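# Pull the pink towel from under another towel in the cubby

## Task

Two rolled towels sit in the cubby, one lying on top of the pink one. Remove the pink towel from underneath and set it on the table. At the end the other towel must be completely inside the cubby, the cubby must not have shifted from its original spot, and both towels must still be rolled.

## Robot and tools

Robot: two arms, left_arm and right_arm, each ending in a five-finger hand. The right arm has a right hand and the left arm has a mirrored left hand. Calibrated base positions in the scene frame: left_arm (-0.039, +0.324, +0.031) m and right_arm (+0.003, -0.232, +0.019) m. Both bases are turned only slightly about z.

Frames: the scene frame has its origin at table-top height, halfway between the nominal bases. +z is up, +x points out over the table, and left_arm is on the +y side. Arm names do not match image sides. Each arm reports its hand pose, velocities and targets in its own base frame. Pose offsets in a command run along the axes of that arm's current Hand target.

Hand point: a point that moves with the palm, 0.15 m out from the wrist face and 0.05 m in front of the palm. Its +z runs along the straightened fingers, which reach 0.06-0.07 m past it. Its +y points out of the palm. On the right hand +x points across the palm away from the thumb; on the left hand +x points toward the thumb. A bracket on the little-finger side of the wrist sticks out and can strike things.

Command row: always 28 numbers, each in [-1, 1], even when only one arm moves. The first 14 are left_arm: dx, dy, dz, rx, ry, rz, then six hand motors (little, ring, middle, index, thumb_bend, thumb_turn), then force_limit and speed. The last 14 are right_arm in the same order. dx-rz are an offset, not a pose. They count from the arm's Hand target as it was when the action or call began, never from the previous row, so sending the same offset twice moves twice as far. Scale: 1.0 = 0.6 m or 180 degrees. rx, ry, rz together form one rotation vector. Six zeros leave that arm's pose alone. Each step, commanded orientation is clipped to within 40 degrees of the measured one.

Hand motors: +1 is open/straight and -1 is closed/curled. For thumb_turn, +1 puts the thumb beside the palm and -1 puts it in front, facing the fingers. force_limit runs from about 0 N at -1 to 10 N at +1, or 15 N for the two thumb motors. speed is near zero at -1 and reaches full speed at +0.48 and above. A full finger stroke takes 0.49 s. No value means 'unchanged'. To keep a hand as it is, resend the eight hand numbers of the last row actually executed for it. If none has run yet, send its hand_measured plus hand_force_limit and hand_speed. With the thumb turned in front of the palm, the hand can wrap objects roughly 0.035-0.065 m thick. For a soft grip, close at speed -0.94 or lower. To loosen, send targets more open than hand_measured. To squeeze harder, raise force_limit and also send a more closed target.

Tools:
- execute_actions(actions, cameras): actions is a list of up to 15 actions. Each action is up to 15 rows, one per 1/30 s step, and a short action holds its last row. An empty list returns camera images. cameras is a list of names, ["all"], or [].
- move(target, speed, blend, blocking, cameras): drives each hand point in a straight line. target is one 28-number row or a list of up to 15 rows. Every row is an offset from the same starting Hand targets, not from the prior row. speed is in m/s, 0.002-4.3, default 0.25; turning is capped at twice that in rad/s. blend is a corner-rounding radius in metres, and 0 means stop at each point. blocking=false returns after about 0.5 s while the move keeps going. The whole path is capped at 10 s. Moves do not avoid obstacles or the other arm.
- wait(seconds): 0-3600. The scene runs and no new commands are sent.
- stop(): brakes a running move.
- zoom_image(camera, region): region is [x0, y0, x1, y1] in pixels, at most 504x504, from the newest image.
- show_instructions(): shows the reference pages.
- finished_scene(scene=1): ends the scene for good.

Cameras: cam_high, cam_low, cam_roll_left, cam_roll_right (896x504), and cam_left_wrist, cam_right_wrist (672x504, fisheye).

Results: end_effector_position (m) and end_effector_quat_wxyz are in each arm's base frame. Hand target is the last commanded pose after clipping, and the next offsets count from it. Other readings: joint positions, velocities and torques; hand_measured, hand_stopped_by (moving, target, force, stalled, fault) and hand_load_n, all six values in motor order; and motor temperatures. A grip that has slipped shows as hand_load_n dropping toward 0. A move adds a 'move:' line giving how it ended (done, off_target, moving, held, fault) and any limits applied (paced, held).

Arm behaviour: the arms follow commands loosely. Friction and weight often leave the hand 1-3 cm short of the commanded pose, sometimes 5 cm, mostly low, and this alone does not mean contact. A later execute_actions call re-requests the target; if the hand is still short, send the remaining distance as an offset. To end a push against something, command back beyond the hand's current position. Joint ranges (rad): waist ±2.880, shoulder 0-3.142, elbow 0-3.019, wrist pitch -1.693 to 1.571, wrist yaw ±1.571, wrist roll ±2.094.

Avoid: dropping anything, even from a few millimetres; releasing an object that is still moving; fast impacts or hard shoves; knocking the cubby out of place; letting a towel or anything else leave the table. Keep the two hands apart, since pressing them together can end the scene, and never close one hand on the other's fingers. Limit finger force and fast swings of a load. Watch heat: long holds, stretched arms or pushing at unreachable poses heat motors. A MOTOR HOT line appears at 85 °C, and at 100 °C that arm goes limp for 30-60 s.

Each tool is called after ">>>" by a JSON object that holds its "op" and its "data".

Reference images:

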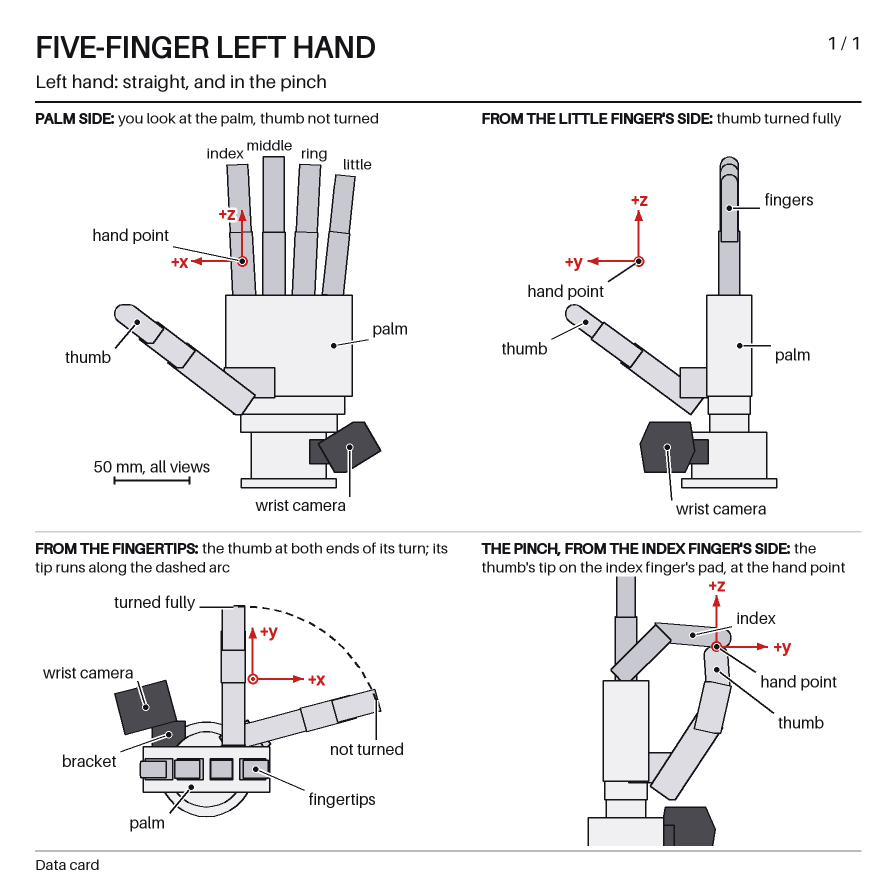

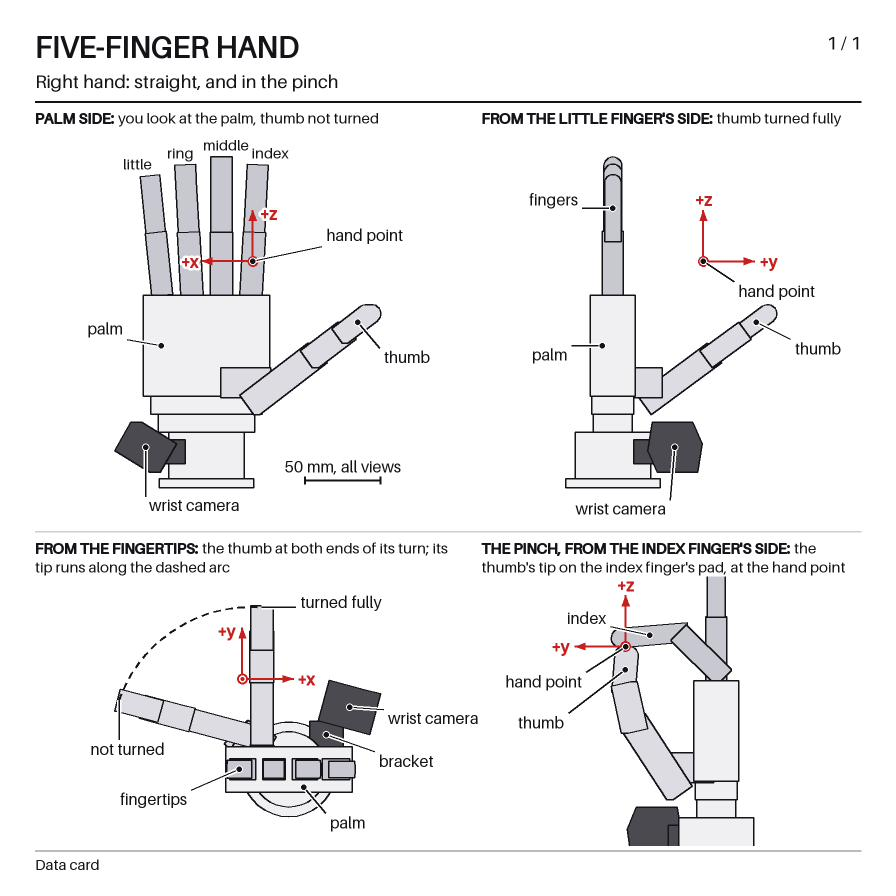

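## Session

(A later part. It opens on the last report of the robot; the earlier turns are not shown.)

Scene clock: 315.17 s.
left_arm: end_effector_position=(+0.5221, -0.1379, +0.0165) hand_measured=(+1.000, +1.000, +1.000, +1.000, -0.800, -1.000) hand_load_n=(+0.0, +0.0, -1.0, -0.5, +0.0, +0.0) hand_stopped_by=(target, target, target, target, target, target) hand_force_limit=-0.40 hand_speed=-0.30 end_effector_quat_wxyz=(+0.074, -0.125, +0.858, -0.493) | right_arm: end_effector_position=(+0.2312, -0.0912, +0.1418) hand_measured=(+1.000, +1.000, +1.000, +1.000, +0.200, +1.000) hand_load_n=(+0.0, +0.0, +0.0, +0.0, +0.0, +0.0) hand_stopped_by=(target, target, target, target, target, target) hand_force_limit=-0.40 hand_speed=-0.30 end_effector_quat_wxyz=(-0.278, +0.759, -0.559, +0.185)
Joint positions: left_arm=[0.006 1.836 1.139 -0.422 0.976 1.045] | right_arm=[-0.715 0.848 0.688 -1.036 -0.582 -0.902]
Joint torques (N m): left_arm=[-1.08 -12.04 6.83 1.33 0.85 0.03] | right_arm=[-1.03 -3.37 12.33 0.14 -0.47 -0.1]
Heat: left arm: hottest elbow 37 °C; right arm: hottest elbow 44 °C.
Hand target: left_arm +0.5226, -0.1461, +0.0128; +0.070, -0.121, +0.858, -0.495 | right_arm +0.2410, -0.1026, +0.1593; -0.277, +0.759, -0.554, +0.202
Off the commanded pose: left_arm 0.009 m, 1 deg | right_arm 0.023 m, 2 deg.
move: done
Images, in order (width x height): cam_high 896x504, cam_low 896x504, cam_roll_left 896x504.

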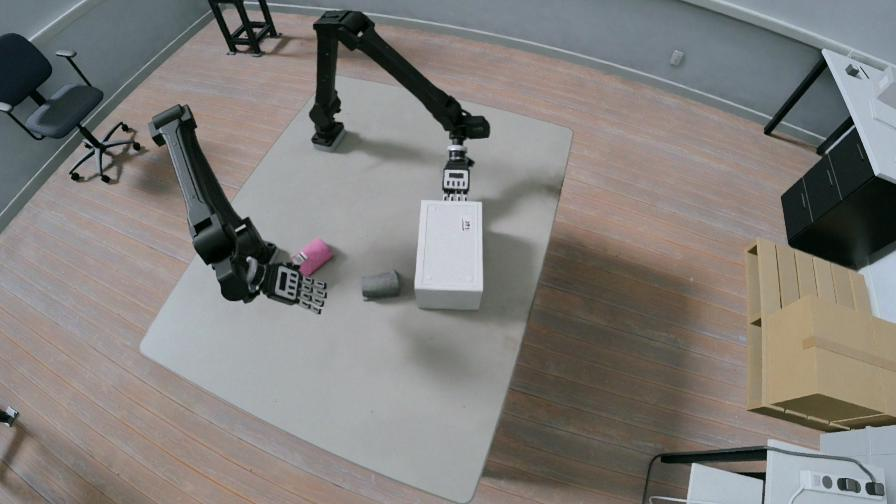

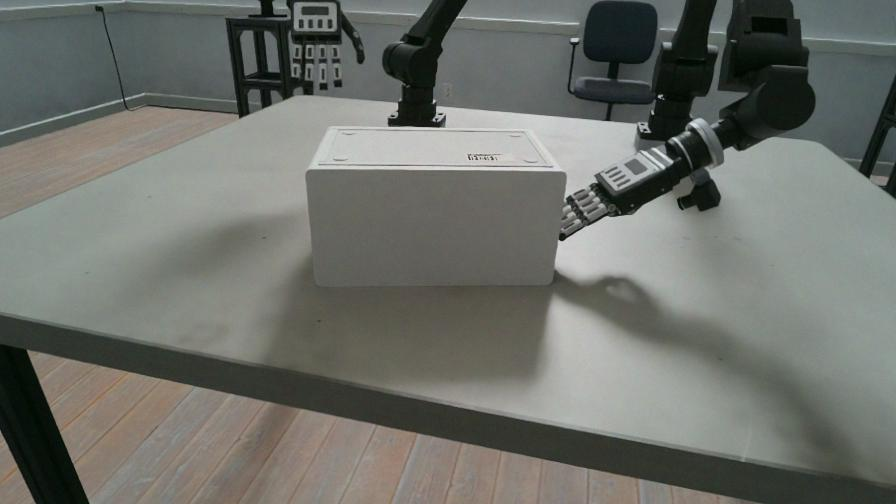

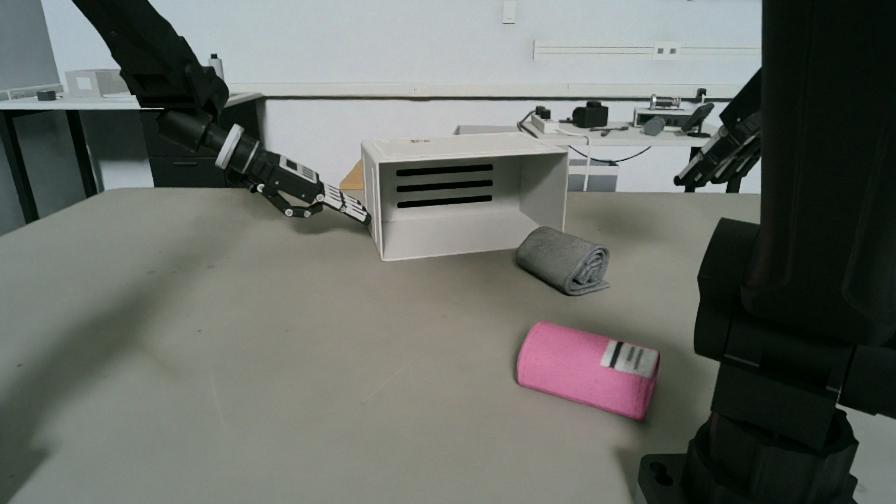

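>>> {"op": "move", "data": {"target": [[0,0.025,-0.0433,0,0,0,1,1,1,1,-0.8,-1,-0.4,-0.3,0,0,0,0,0,0,1,1,1,1,0.2,1,-0.4,-0.3],[0,-0.141,-0.1392,0,0,0,1,1,1,1,-0.8,-1,-0.4,-0.3,0,0,0,0,0,0,1,1,1,1,0.2,1,-0.4,-0.3],[0,-0.2243,0.0053,0,0,0,1,1,1,1,-0.8,-1,-0.4,-0.3,0,0,0,0,0,0,1,1,1,1,0.2,1,-0.4,-0.3]], "speed": [0.08,0.12,0.12], "blend": [0.005,0.02,0], "cameras": ["cam_high","cam_roll_left","cam_low"]}}

>>> {"op": "zoom_image", "data": {"camera": "cam_high", "region": [320, 160, 500, 320]}}

>>> {"op": "zoom_image", "data": {"camera": "cam_low", "region": [280, 80, 680, 320]}}

Scene clock: 322.27 s.
left_arm: end_effector_position=(+0.5227, -0.2066, +0.1135) hand_measured=(+1.000, +1.000, +1.000, +1.000, -0.800, -1.000) hand_load_n=(+0.0, +0.0, -0.5, +0.0, +0.0, +0.0) hand_stopped_by=(target, target, target, target, target, target) hand_force_limit=-0.40 hand_speed=-0.30 end_effector_quat_wxyz=(+0.052, -0.132, +0.861, -0.488) | right_arm: end_effector_position=(+0.2312, -0.0912, +0.1418) hand_measured=(+1.000, +1.000, +1.000, +1.000, +0.200, +1.000) hand_load_n=(+0.0, -0.5, +0.0, +0.0, +0.0, +0.0) hand_stopped_by=(target, target, target, target, target, target) hand_force_limit=-0.40 hand_speed=-0.30 end_effector_quat_wxyz=(-0.278, +0.759, -0.559, +0.185)
Joint positions: left_arm=[-0.127 1.713 1.256 -0.557 0.915 0.86] | right_arm=[-0.715 0.848 0.688 -1.036 -0.582 -0.902]
Joint torques (N m): left_arm=[-0.38 -11.93 11.69 1.51 0.7 -0.02] | right_arm=[-0.67 -3.43 12.31 0.17 -0.46 -0.09]
Heat: left arm: hottest elbow 38 °C; right arm: hottest elbow 44 °C.
Hand target: left_arm +0.5420, -0.2136, +0.1278; +0.070, -0.121, +0.858, -0.495 | right_arm +0.2410, -0.1026, +0.1593; -0.277, +0.759, -0.554, +0.202
Off the commanded pose: left_arm 0.025 m, 3 deg | right_arm 0.023 m, 2 deg.
move: off_target (left_arm)
Images, in order (width x height): cam_high 896x504, cam_low 896x504, cam_roll_left 896x504.

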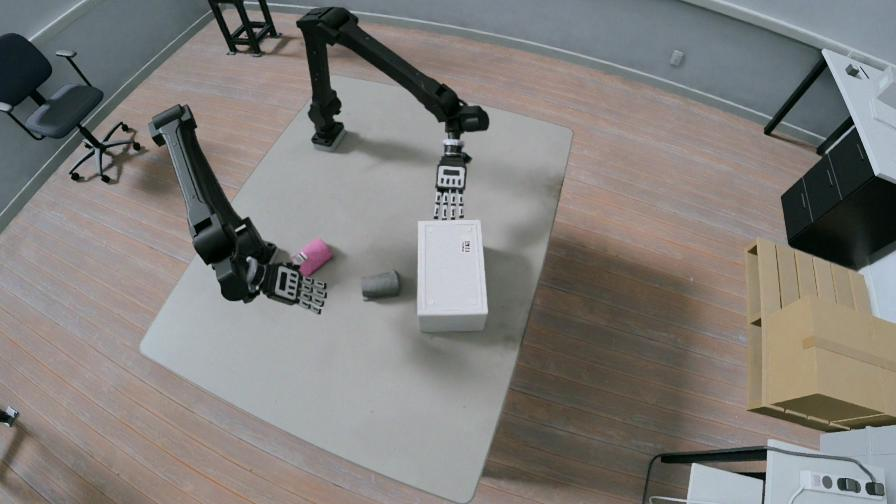

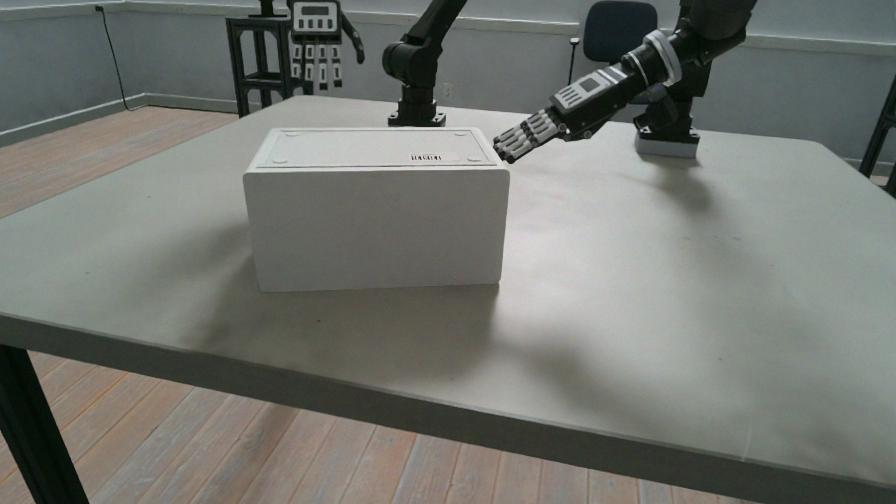

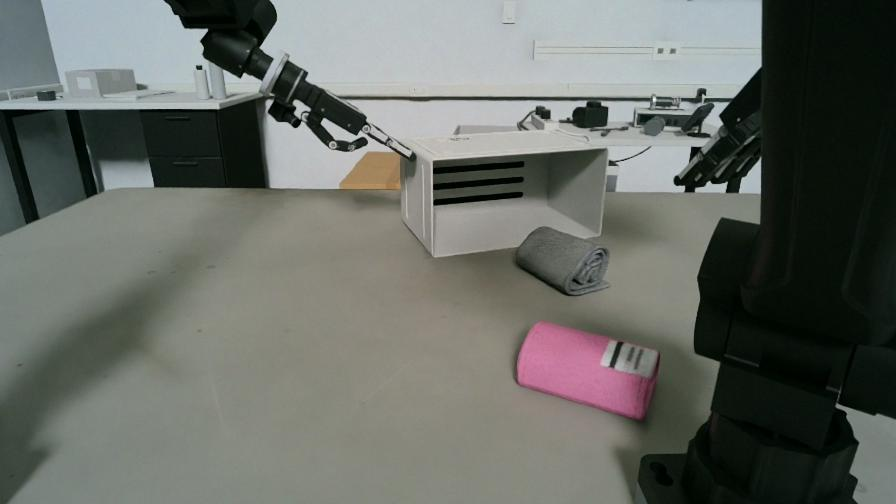

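Scaled by 2.800 from the camera's image (finer frame: 1280x720).

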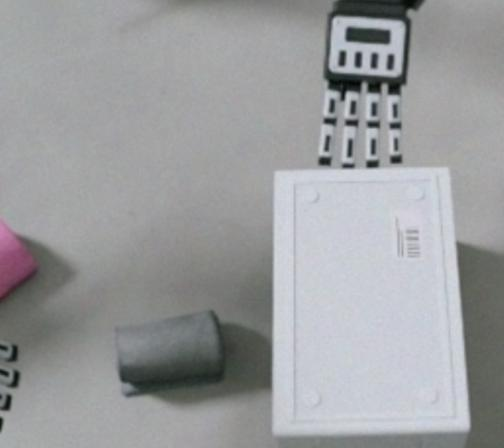

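Scaled by 1.260 from the camera's image (finer frame: 1280x720).

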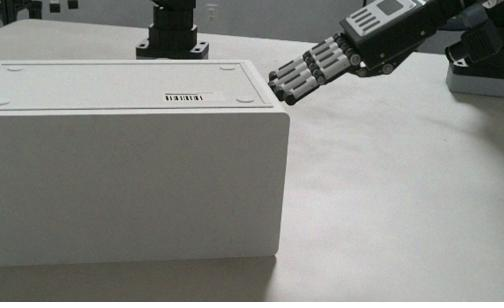

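>>> {"op": "move", "data": {"target": [[0.0277,0.0267,-0.0463,0,0,0,1,1,1,1,-0.8,-1,-0.4,-0.3,0,0,0,0,0,0,1,1,1,1,0.2,1,-0.4,-0.3],[0.0277,-0.0743,-0.1047,0,0,0,1,1,1,1,-0.8,-1,-0.4,-0.3,0,0,0,0,0,0,1,1,1,1,0.2,1,-0.4,-0.3],[0.0277,-0.1577,0.0398,0,0,0,1,1,1,1,-0.8,-1,-0.4,-0.3,0,0,0,0,0,0,1,1,1,1,0.2,1,-0.4,-0.3]], "speed": [0.08,0.1,0.1], "cameras": ["cam_high","cam_roll_left","cam_low"]}}

>>> {"op": "zoom_image", "data": {"camera": "cam_high", "region": [320, 160, 500, 320]}}

>>> {"op": "zoom_image", "data": {"camera": "cam_low", "region": [280, 80, 680, 320]}}

Scene clock: 327.33 s.
left_arm: end_effector_position=(+0.5276, -0.2755, +0.1815) hand_measured=(+1.000, +1.000, +1.000, +1.000, -0.800, -1.000) hand_load_n=(+0.0, +0.0, +0.0, +0.0, +0.0, +0.0) hand_stopped_by=(target, target, target, target, target, target) hand_force_limit=-0.40 hand_speed=-0.30 end_effector_quat_wxyz=(+0.053, -0.130, +0.862, -0.487) | right_arm: end_effector_position=(+0.2312, -0.0912, +0.1418) hand_measured=(+1.000, +1.000, +1.000, +1.000, +0.200, +1.000) hand_load_n=(+0.0, +0.0, +0.0, +0.0, +0.0, +0.0) hand_stopped_by=(target, target, target, target, target, target) hand_force_limit=-0.40 hand_speed=-0.30 end_effector_quat_wxyz=(-0.278, +0.759, -0.559, +0.185)
Joint positions: left_arm=[-0.253 1.679 1.39 -0.606 0.84 0.706] | right_arm=[-0.715 0.848 0.688 -1.036 -0.582 -0.902]
Joint torques (N m): left_arm=[-0.26 -11.99 12.56 1.62 0.54 -0.01] | right_arm=[-0.85 -3.37 12.38 0.24 -0.45 -0.09]
Heat: left arm: hottest elbow 38 °C; right arm: hottest elbow 45 °C.
Hand target: left_arm +0.5449, -0.2835, +0.1978; +0.070, -0.121, +0.858, -0.495 | right_arm +0.2410, -0.1026, +0.1593; -0.277, +0.759, -0.554, +0.202
Off the commanded pose: left_arm 0.025 m, 2 deg | right_arm 0.023 m, 2 deg.
move: off_target (left_arm)
Images, in order (width x height): cam_high 896x504, cam_low 896x504, cam_roll_left 896x504.

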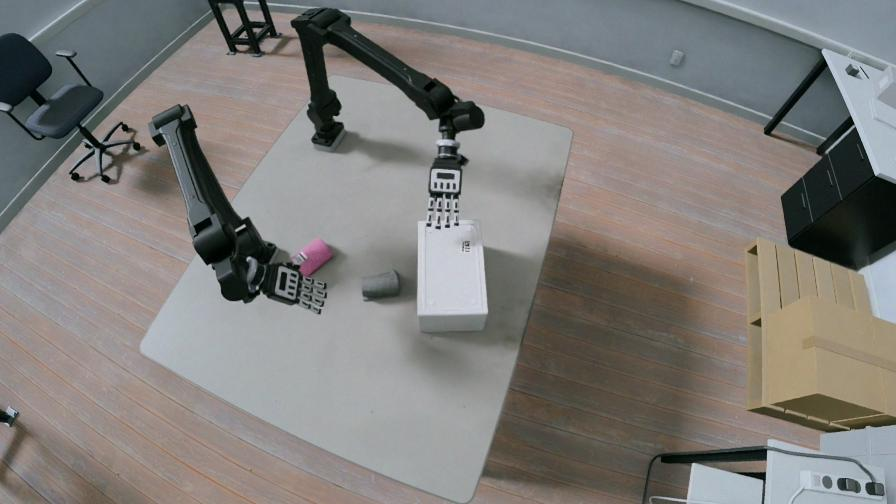

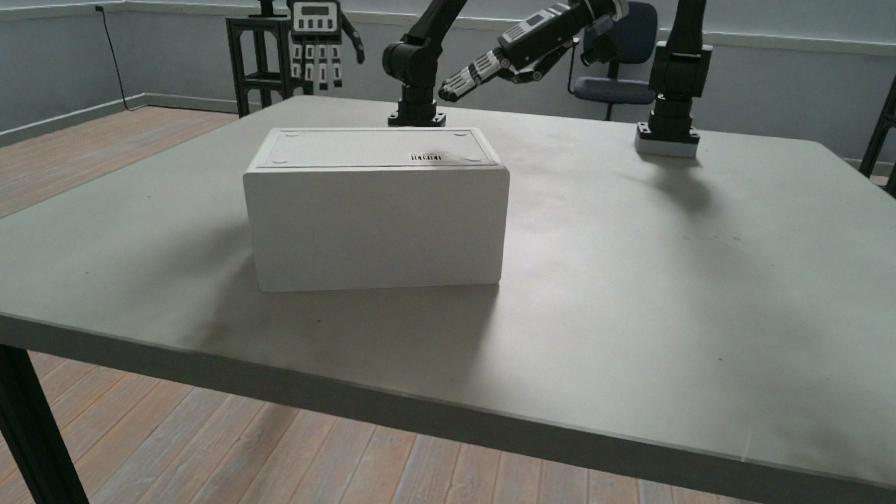

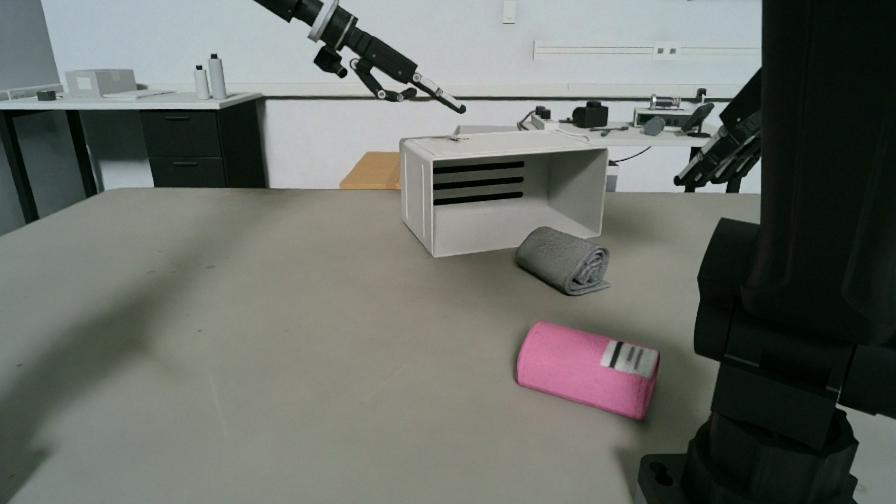

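Scaled by 2.800 from the camera's image (finer frame: 1280x720).

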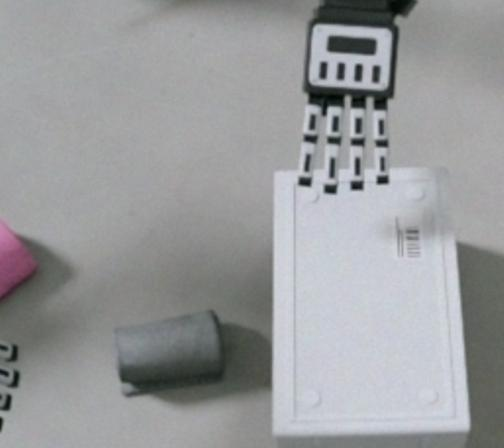

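Scaled by 1.260 from the camera's image (finer frame: 1280x720).

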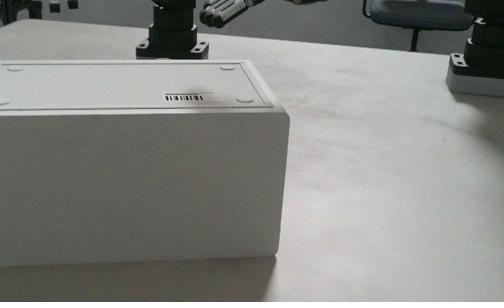

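>>> {"op": "move", "data": {"target": [0.024,0.1358,0.0543,0,0,0,1,1,1,1,-0.8,-1,-0.4,-0.3,-0.136,-0.0092,0.0705,0.0278,-0.0389,-0.0417,1,1,1,1,-0.8,-1,-0.4,-0.3], "speed": 0.06, "cameras": ["cam_high","cam_roll_left","cam_low"]}}

>>> {"op": "zoom_image", "data": {"camera": "cam_high", "region": [300, 180, 500, 340]}}

>>> {"op": "zoom_image", "data": {"camera": "cam_roll_left", "region": [350, 60, 750, 340]}}

Scene clock: 330.50 s.
left_arm: end_effector_position=(+0.5270, -0.2765, +0.1241) hand_measured=(+1.000, +1.000, +1.000, +1.000, -0.800, -1.000) hand_load_n=(+0.0, +0.0, +0.0, +0.0, +0.0, +0.0) hand_stopped_by=(target, target, target, target, target, target) hand_force_limit=-0.40 hand_speed=-0.30 end_effector_quat_wxyz=(+0.073, -0.116, +0.856, -0.499) | right_arm: end_effector_position=(+0.2439, -0.0168, +0.1288) hand_measured=(+1.000, +1.000, +1.000, +1.000, -0.800, -1.000) hand_load_n=(-0.5, +0.0, +0.0, +0.0, +0.0, +0.0) hand_stopped_by=(target, target, target, target, target, target) hand_force_limit=-0.40 hand_speed=-0.30 end_effector_quat_wxyz=(-0.326, +0.792, -0.480, +0.191)
Joint positions: left_arm=[-0.253 1.711 1.254 -0.38 0.848 0.706] | right_arm=[-0.465 0.73 0.573 -0.903 -0.612 -0.782]
Joint torques (N m): left_arm=[0.21 -11.46 7.35 1.61 0.37 0.08] | right_arm=[0.56 -3.43 8.54 1.09 -0.36 0.05]
Heat: left arm: hottest elbow 39 °C; right arm: hottest elbow 45 °C.
Hand target: left_arm +0.5275, -0.2754, +0.1109; +0.070, -0.121, +0.858, -0.495 | right_arm +0.2461, -0.0153, +0.1305; -0.329, +0.791, -0.476, +0.197
Off the commanded pose: left_arm 0.013 m, 1 deg | right_arm 0.003 m, 1 deg.
move: off_target (left_arm)
Images, in order (width x height): cam_high 896x504, cam_low 896x504, cam_roll_left 896x504.

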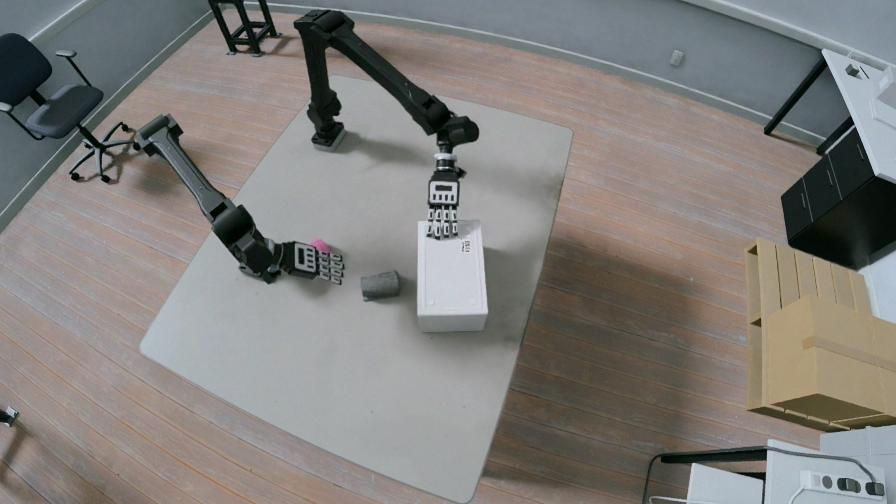

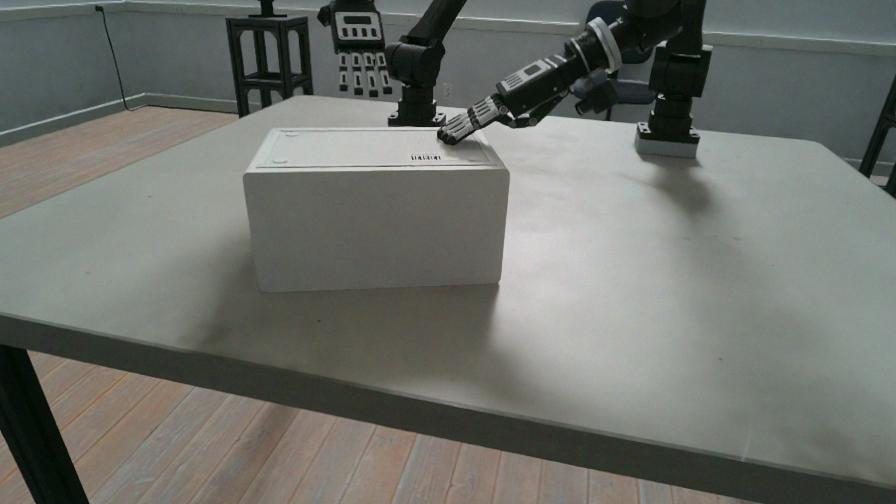

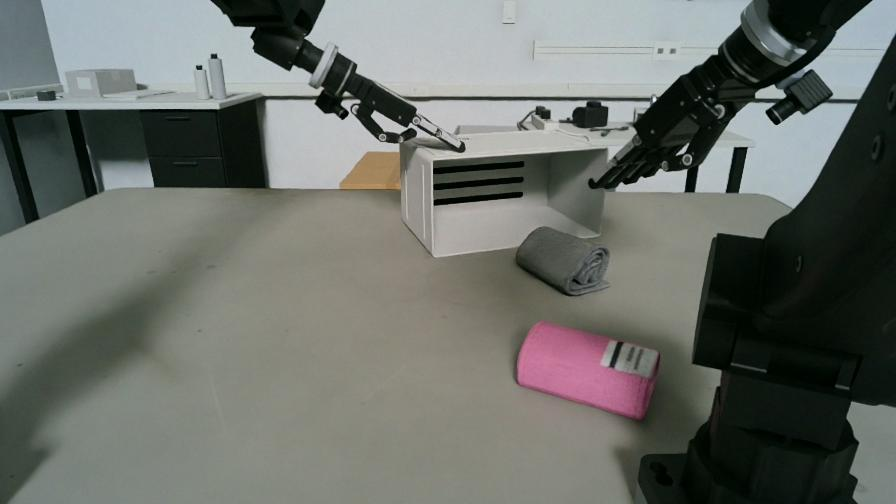

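Scaled by 2.520 from the camera's image (finer frame: 1280x720).

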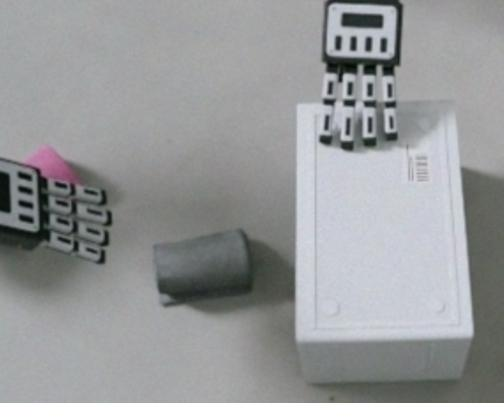

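Scaled by 1.260 from the camera's image (finer frame: 1280x720).

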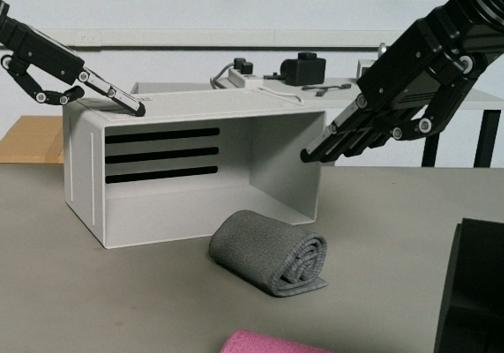

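>>> {"op": "move", "data": {"target": [0,0,0,0,0,0,1,1,1,1,-0.8,-1,-0.4,-0.3,0,0.1444,0.1444,0,0,0,1,1,1,1,-0.8,-1,-0.4,-0.3], "speed": 0.08, "cameras": ["cam_high","cam_roll_left","cam_right_wrist"]}}

>>> {"op": "zoom_image", "data": {"camera": "cam_high", "region": [300, 180, 500, 340]}}

>>> {"op": "zoom_image", "data": {"camera": "cam_roll_left", "region": [400, 120, 700, 320]}}

Scene clock: 332.97 s.
left_arm: end_effector_position=(+0.5270, -0.2765, +0.1241) hand_measured=(+1.000, +1.000, +1.000, +1.000, -0.800, -1.000) hand_load_n=(+0.0, +0.0, +0.0, +0.0, +0.0, +0.0) hand_stopped_by=(target, target, target, target, target, target) hand_force_limit=-0.40 hand_speed=-0.30 end_effector_quat_wxyz=(+0.073, -0.116, +0.856, -0.499) | right_arm: end_effector_position=(+0.2443, -0.0169, +0.0086) hand_measured=(+1.000, +1.000, +1.000, +1.000, -0.800, -1.000) hand_load_n=(+0.0, +0.0, +0.0, +0.0, +0.5, +0.0) hand_stopped_by=(target, target, target, target, target, target) hand_force_limit=-0.40 hand_speed=-0.30 end_effector_quat_wxyz=(-0.327, +0.791, -0.478, +0.197)
Joint positions: left_arm=[-0.253 1.711 1.254 -0.38 0.848 0.706] | right_arm=[-0.465 0.923 0.307 -0.431 -0.612 -0.78]
Joint torques (N m): left_arm=[0.26 -11.52 7.32 1.63 0.36 0.08] | right_arm=[0.38 -3.19 7.35 1.17 -0.31 0.06]
Heat: left arm: hottest elbow 38 °C; right arm: hottest elbow 45 °C.
Hand target: left_arm +0.5275, -0.2754, +0.1109; +0.070, -0.121, +0.858, -0.495 | right_arm +0.2461, -0.0150, +0.0080; -0.329, +0.791, -0.476, +0.197
Off the commanded pose: left_arm 0.013 m, 1 deg | right_arm 0.003 m, 0 deg.
move: done

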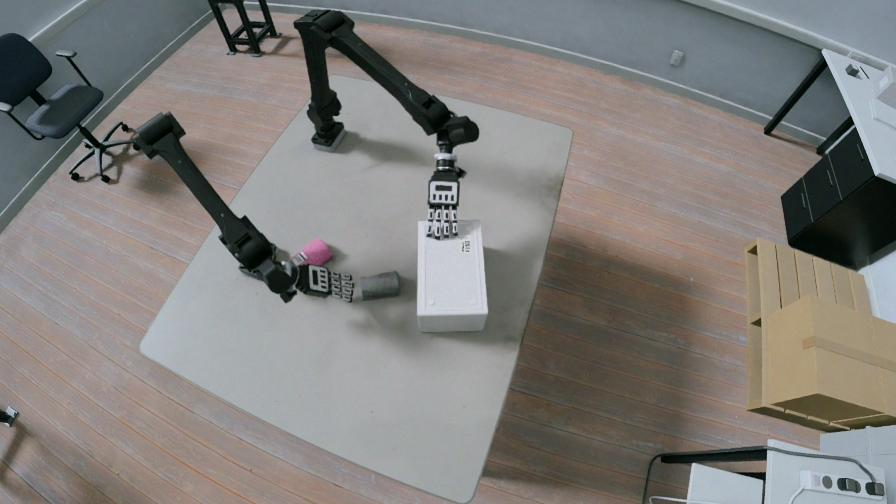

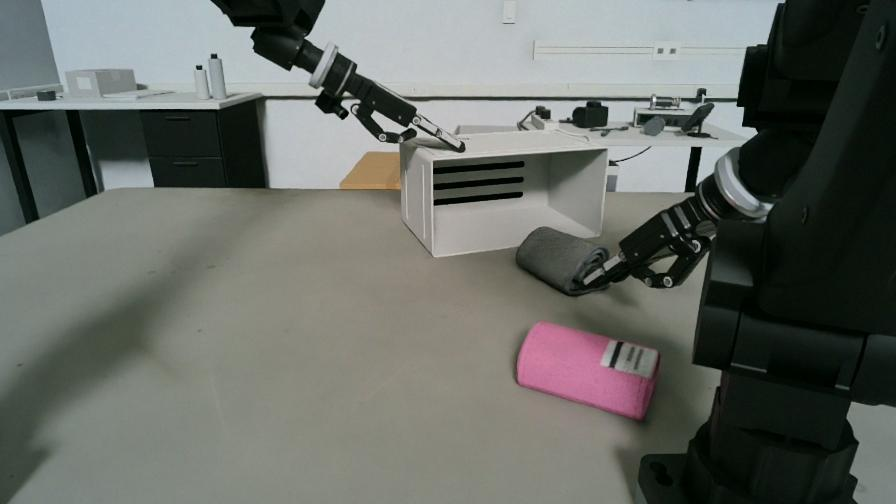

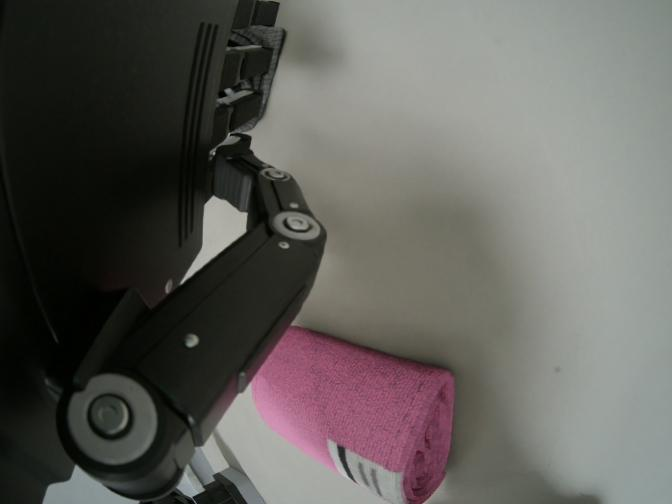

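Scaled by 2.520 from the camera's image (finer frame: 1280x720).

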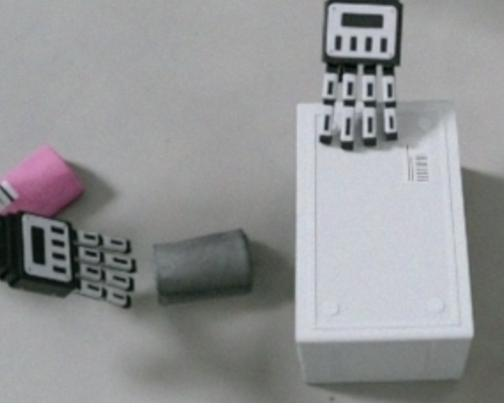

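Scaled by 1.680 from the camera's image (finer frame: 1280x720).

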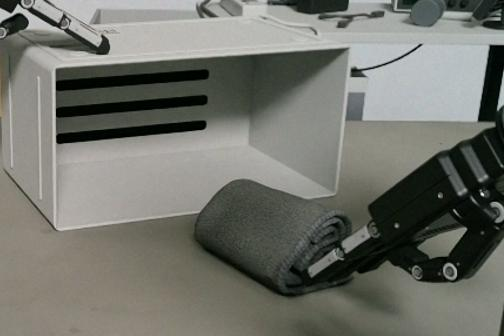

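>>> {"op": "move", "data": {"target": [0,0,0,0,0,0,1,1,1,1,-0.8,-1,-0.4,-0.3,0,-0.0884,0.0884,0,0,0,1,1,1,1,-0.8,-1,-0.4,-0.3], "speed": 0.06, "cameras": ["cam_high","cam_roll_left"]}}

>>> {"op": "zoom_image", "data": {"camera": "cam_high", "region": [300, 180, 500, 340]}}

>>> {"op": "zoom_image", "data": {"camera": "cam_roll_left", "region": [400, 120, 700, 320]}}

Scene clock: 335.03 s.
left_arm: end_effector_position=(+0.5270, -0.2765, +0.1241) hand_measured=(+1.000, +1.000, +1.000, +1.000, -0.800, -1.000) hand_load_n=(+0.0, +0.0, +0.0, +0.0, +0.0, +0.0) hand_stopped_by=(target, target, target, target, target, target) hand_force_limit=-0.40 hand_speed=-0.30 end_effector_quat_wxyz=(+0.073, -0.116, +0.856, -0.499) | right_arm: end_effector_position=(+0.2913, +0.0221, -0.0036) hand_measured=(+1.000, +1.000, +1.000, +1.000, -0.800, -1.000) hand_load_n=(+0.0, +0.0, +0.0, +0.0, +0.0, +0.0) hand_stopped_by=(target, target, target, target, target, target) hand_force_limit=-0.40 hand_speed=-0.30 end_effector_quat_wxyz=(-0.323, +0.794, -0.483, +0.180)
Joint positions: left_arm=[-0.253 1.711 1.254 -0.38 0.848 0.706] | right_arm=[-0.219 1.106 0.354 -0.206 -0.478 -0.542]
Joint torques (N m): left_arm=[0.26 -11.52 7.35 1.63 0.38 0.09] | right_arm=[0.44 -5.07 9.92 1.32 -0.08 0.03]
Heat: left arm: hottest elbow 38 °C; right arm: hottest elbow 45 °C.
Hand target: left_arm +0.5275, -0.2754, +0.1109; +0.070, -0.121, +0.858, -0.495 | right_arm +0.3124, +0.0202, +0.0081; -0.329, +0.791, -0.476, +0.197
Off the commanded pose: left_arm 0.013 m, 1 deg | right_arm 0.024 m, 2 deg.
move: off_target (right_arm)

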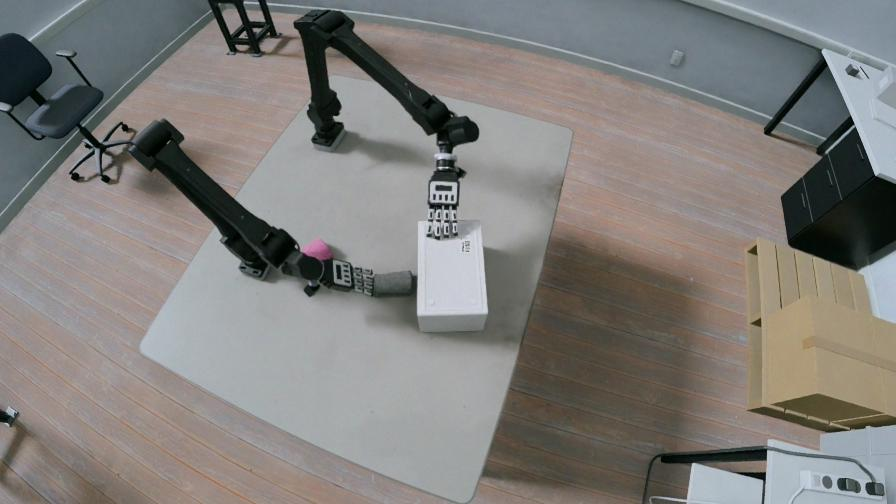

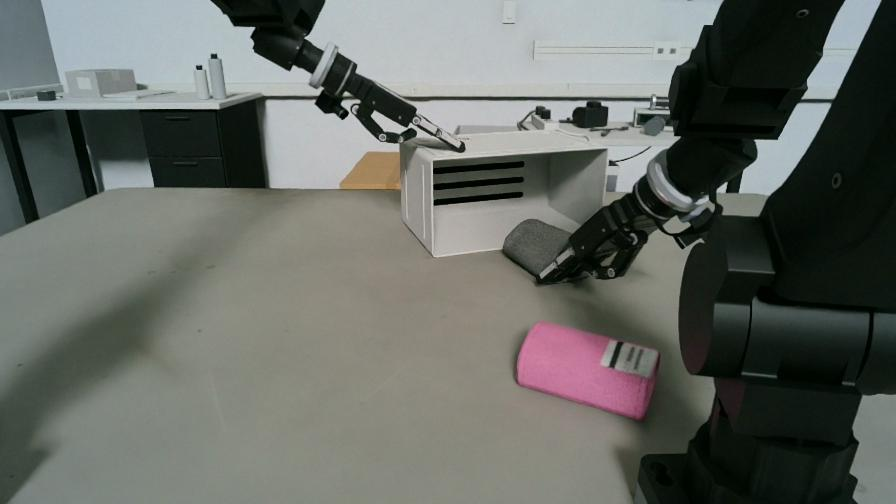

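Scaled by 2.520 from the camera's image (finer frame: 1280x720).

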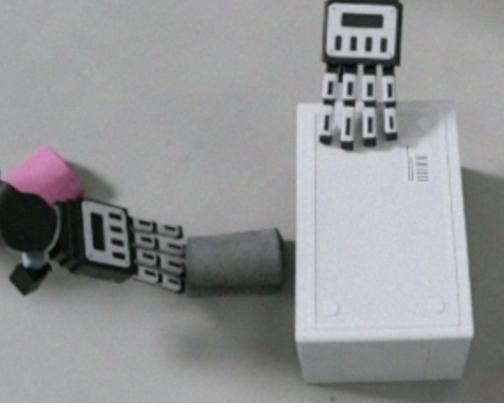

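Scaled by 1.680 from the camera's image (finer frame: 1280x720).

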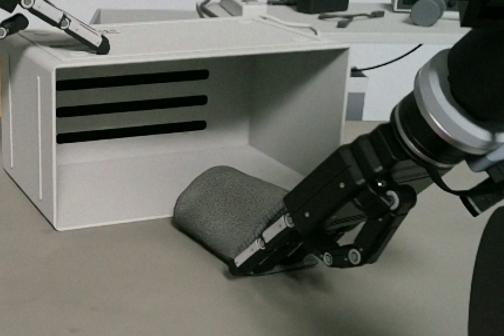

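>>> {"op": "move", "data": {"target": [0,0,0,0,0,0,1,1,1,1,-0.8,-1,-0.4,-0.3,0,-0.066,0.0519,0,0,0,1,1,1,1,-0.8,-1,-0.4,-0.3], "speed": 0.05, "cameras": ["cam_high","cam_roll_left"]}}

>>> {"op": "zoom_image", "data": {"camera": "cam_high", "region": [300, 180, 500, 340]}}

>>> {"op": "zoom_image", "data": {"camera": "cam_roll_left", "region": [400, 120, 700, 320]}}

Scene clock: 336.67 s.
left_arm: end_effector_position=(+0.5270, -0.2765, +0.1241) hand_measured=(+1.000, +1.000, +1.000, +1.000, -0.800, -1.000) hand_load_n=(+0.0, +0.0, +0.0, +0.0, +0.0, +0.0) hand_stopped_by=(target, target, target, target, target, target) hand_force_limit=-0.40 hand_speed=-0.30 end_effector_quat_wxyz=(+0.073, -0.116, +0.856, -0.499) | right_arm: end_effector_position=(+0.3344, +0.0427, +0.0023) hand_measured=(+1.000, +1.000, +1.000, +1.000, -0.800, -1.000) hand_load_n=(+0.0, +0.0, +0.0, +0.0, +0.0, +0.0) hand_stopped_by=(target, target, target, target, target, target) hand_force_limit=-0.40 hand_speed=-0.30 end_effector_quat_wxyz=(-0.320, +0.794, -0.483, +0.181)
Joint positions: left_arm=[-0.253 1.711 1.254 -0.38 0.848 0.706] | right_arm=[-0.107 1.218 0.447 -0.147 -0.408 -0.445]
Joint torques (N m): left_arm=[0.09 -11.46 7.32 1.63 0.36 0.08] | right_arm=[0.5 -6.53 9.91 1.43 -0.05 0.05]
Heat: left arm: hottest elbow 38 °C; right arm: hottest elbow 45 °C.
Hand target: left_arm +0.5275, -0.2754, +0.1109; +0.070, -0.121, +0.858, -0.495 | right_arm +0.3566, +0.0437, +0.0141; -0.329, +0.791, -0.476, +0.197
Off the commanded pose: left_arm 0.013 m, 1 deg | right_arm 0.025 m, 2 deg.
move: off_target (right_arm)

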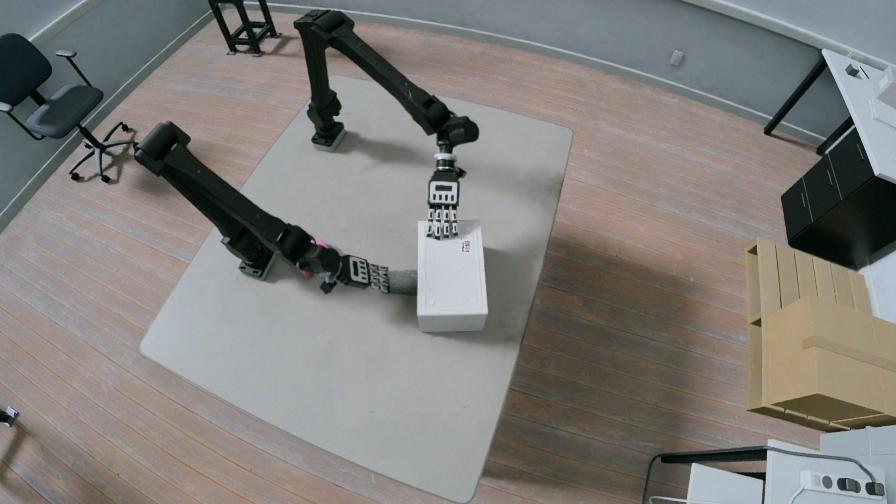

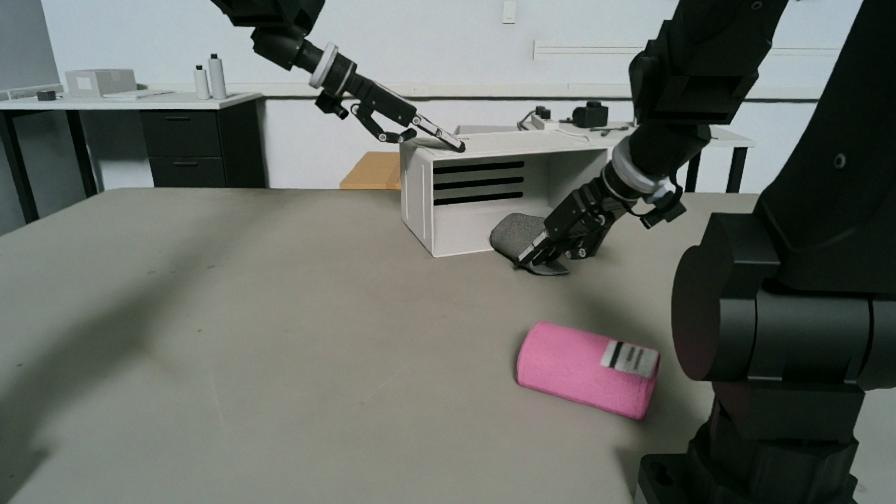

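Scaled by 2.520 from the camera's image (finer frame: 1280x720).

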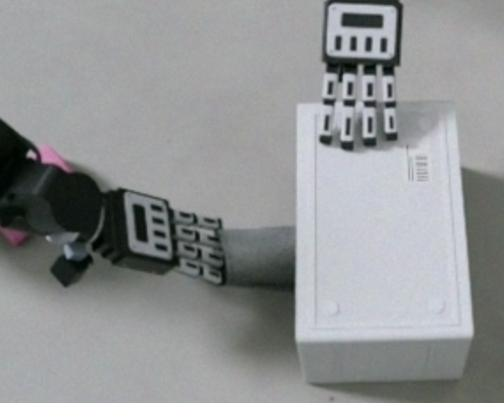

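Scaled by 1.680 from the camera's image (finer frame: 1280x720).

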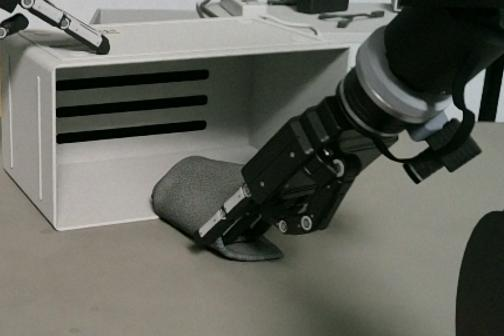

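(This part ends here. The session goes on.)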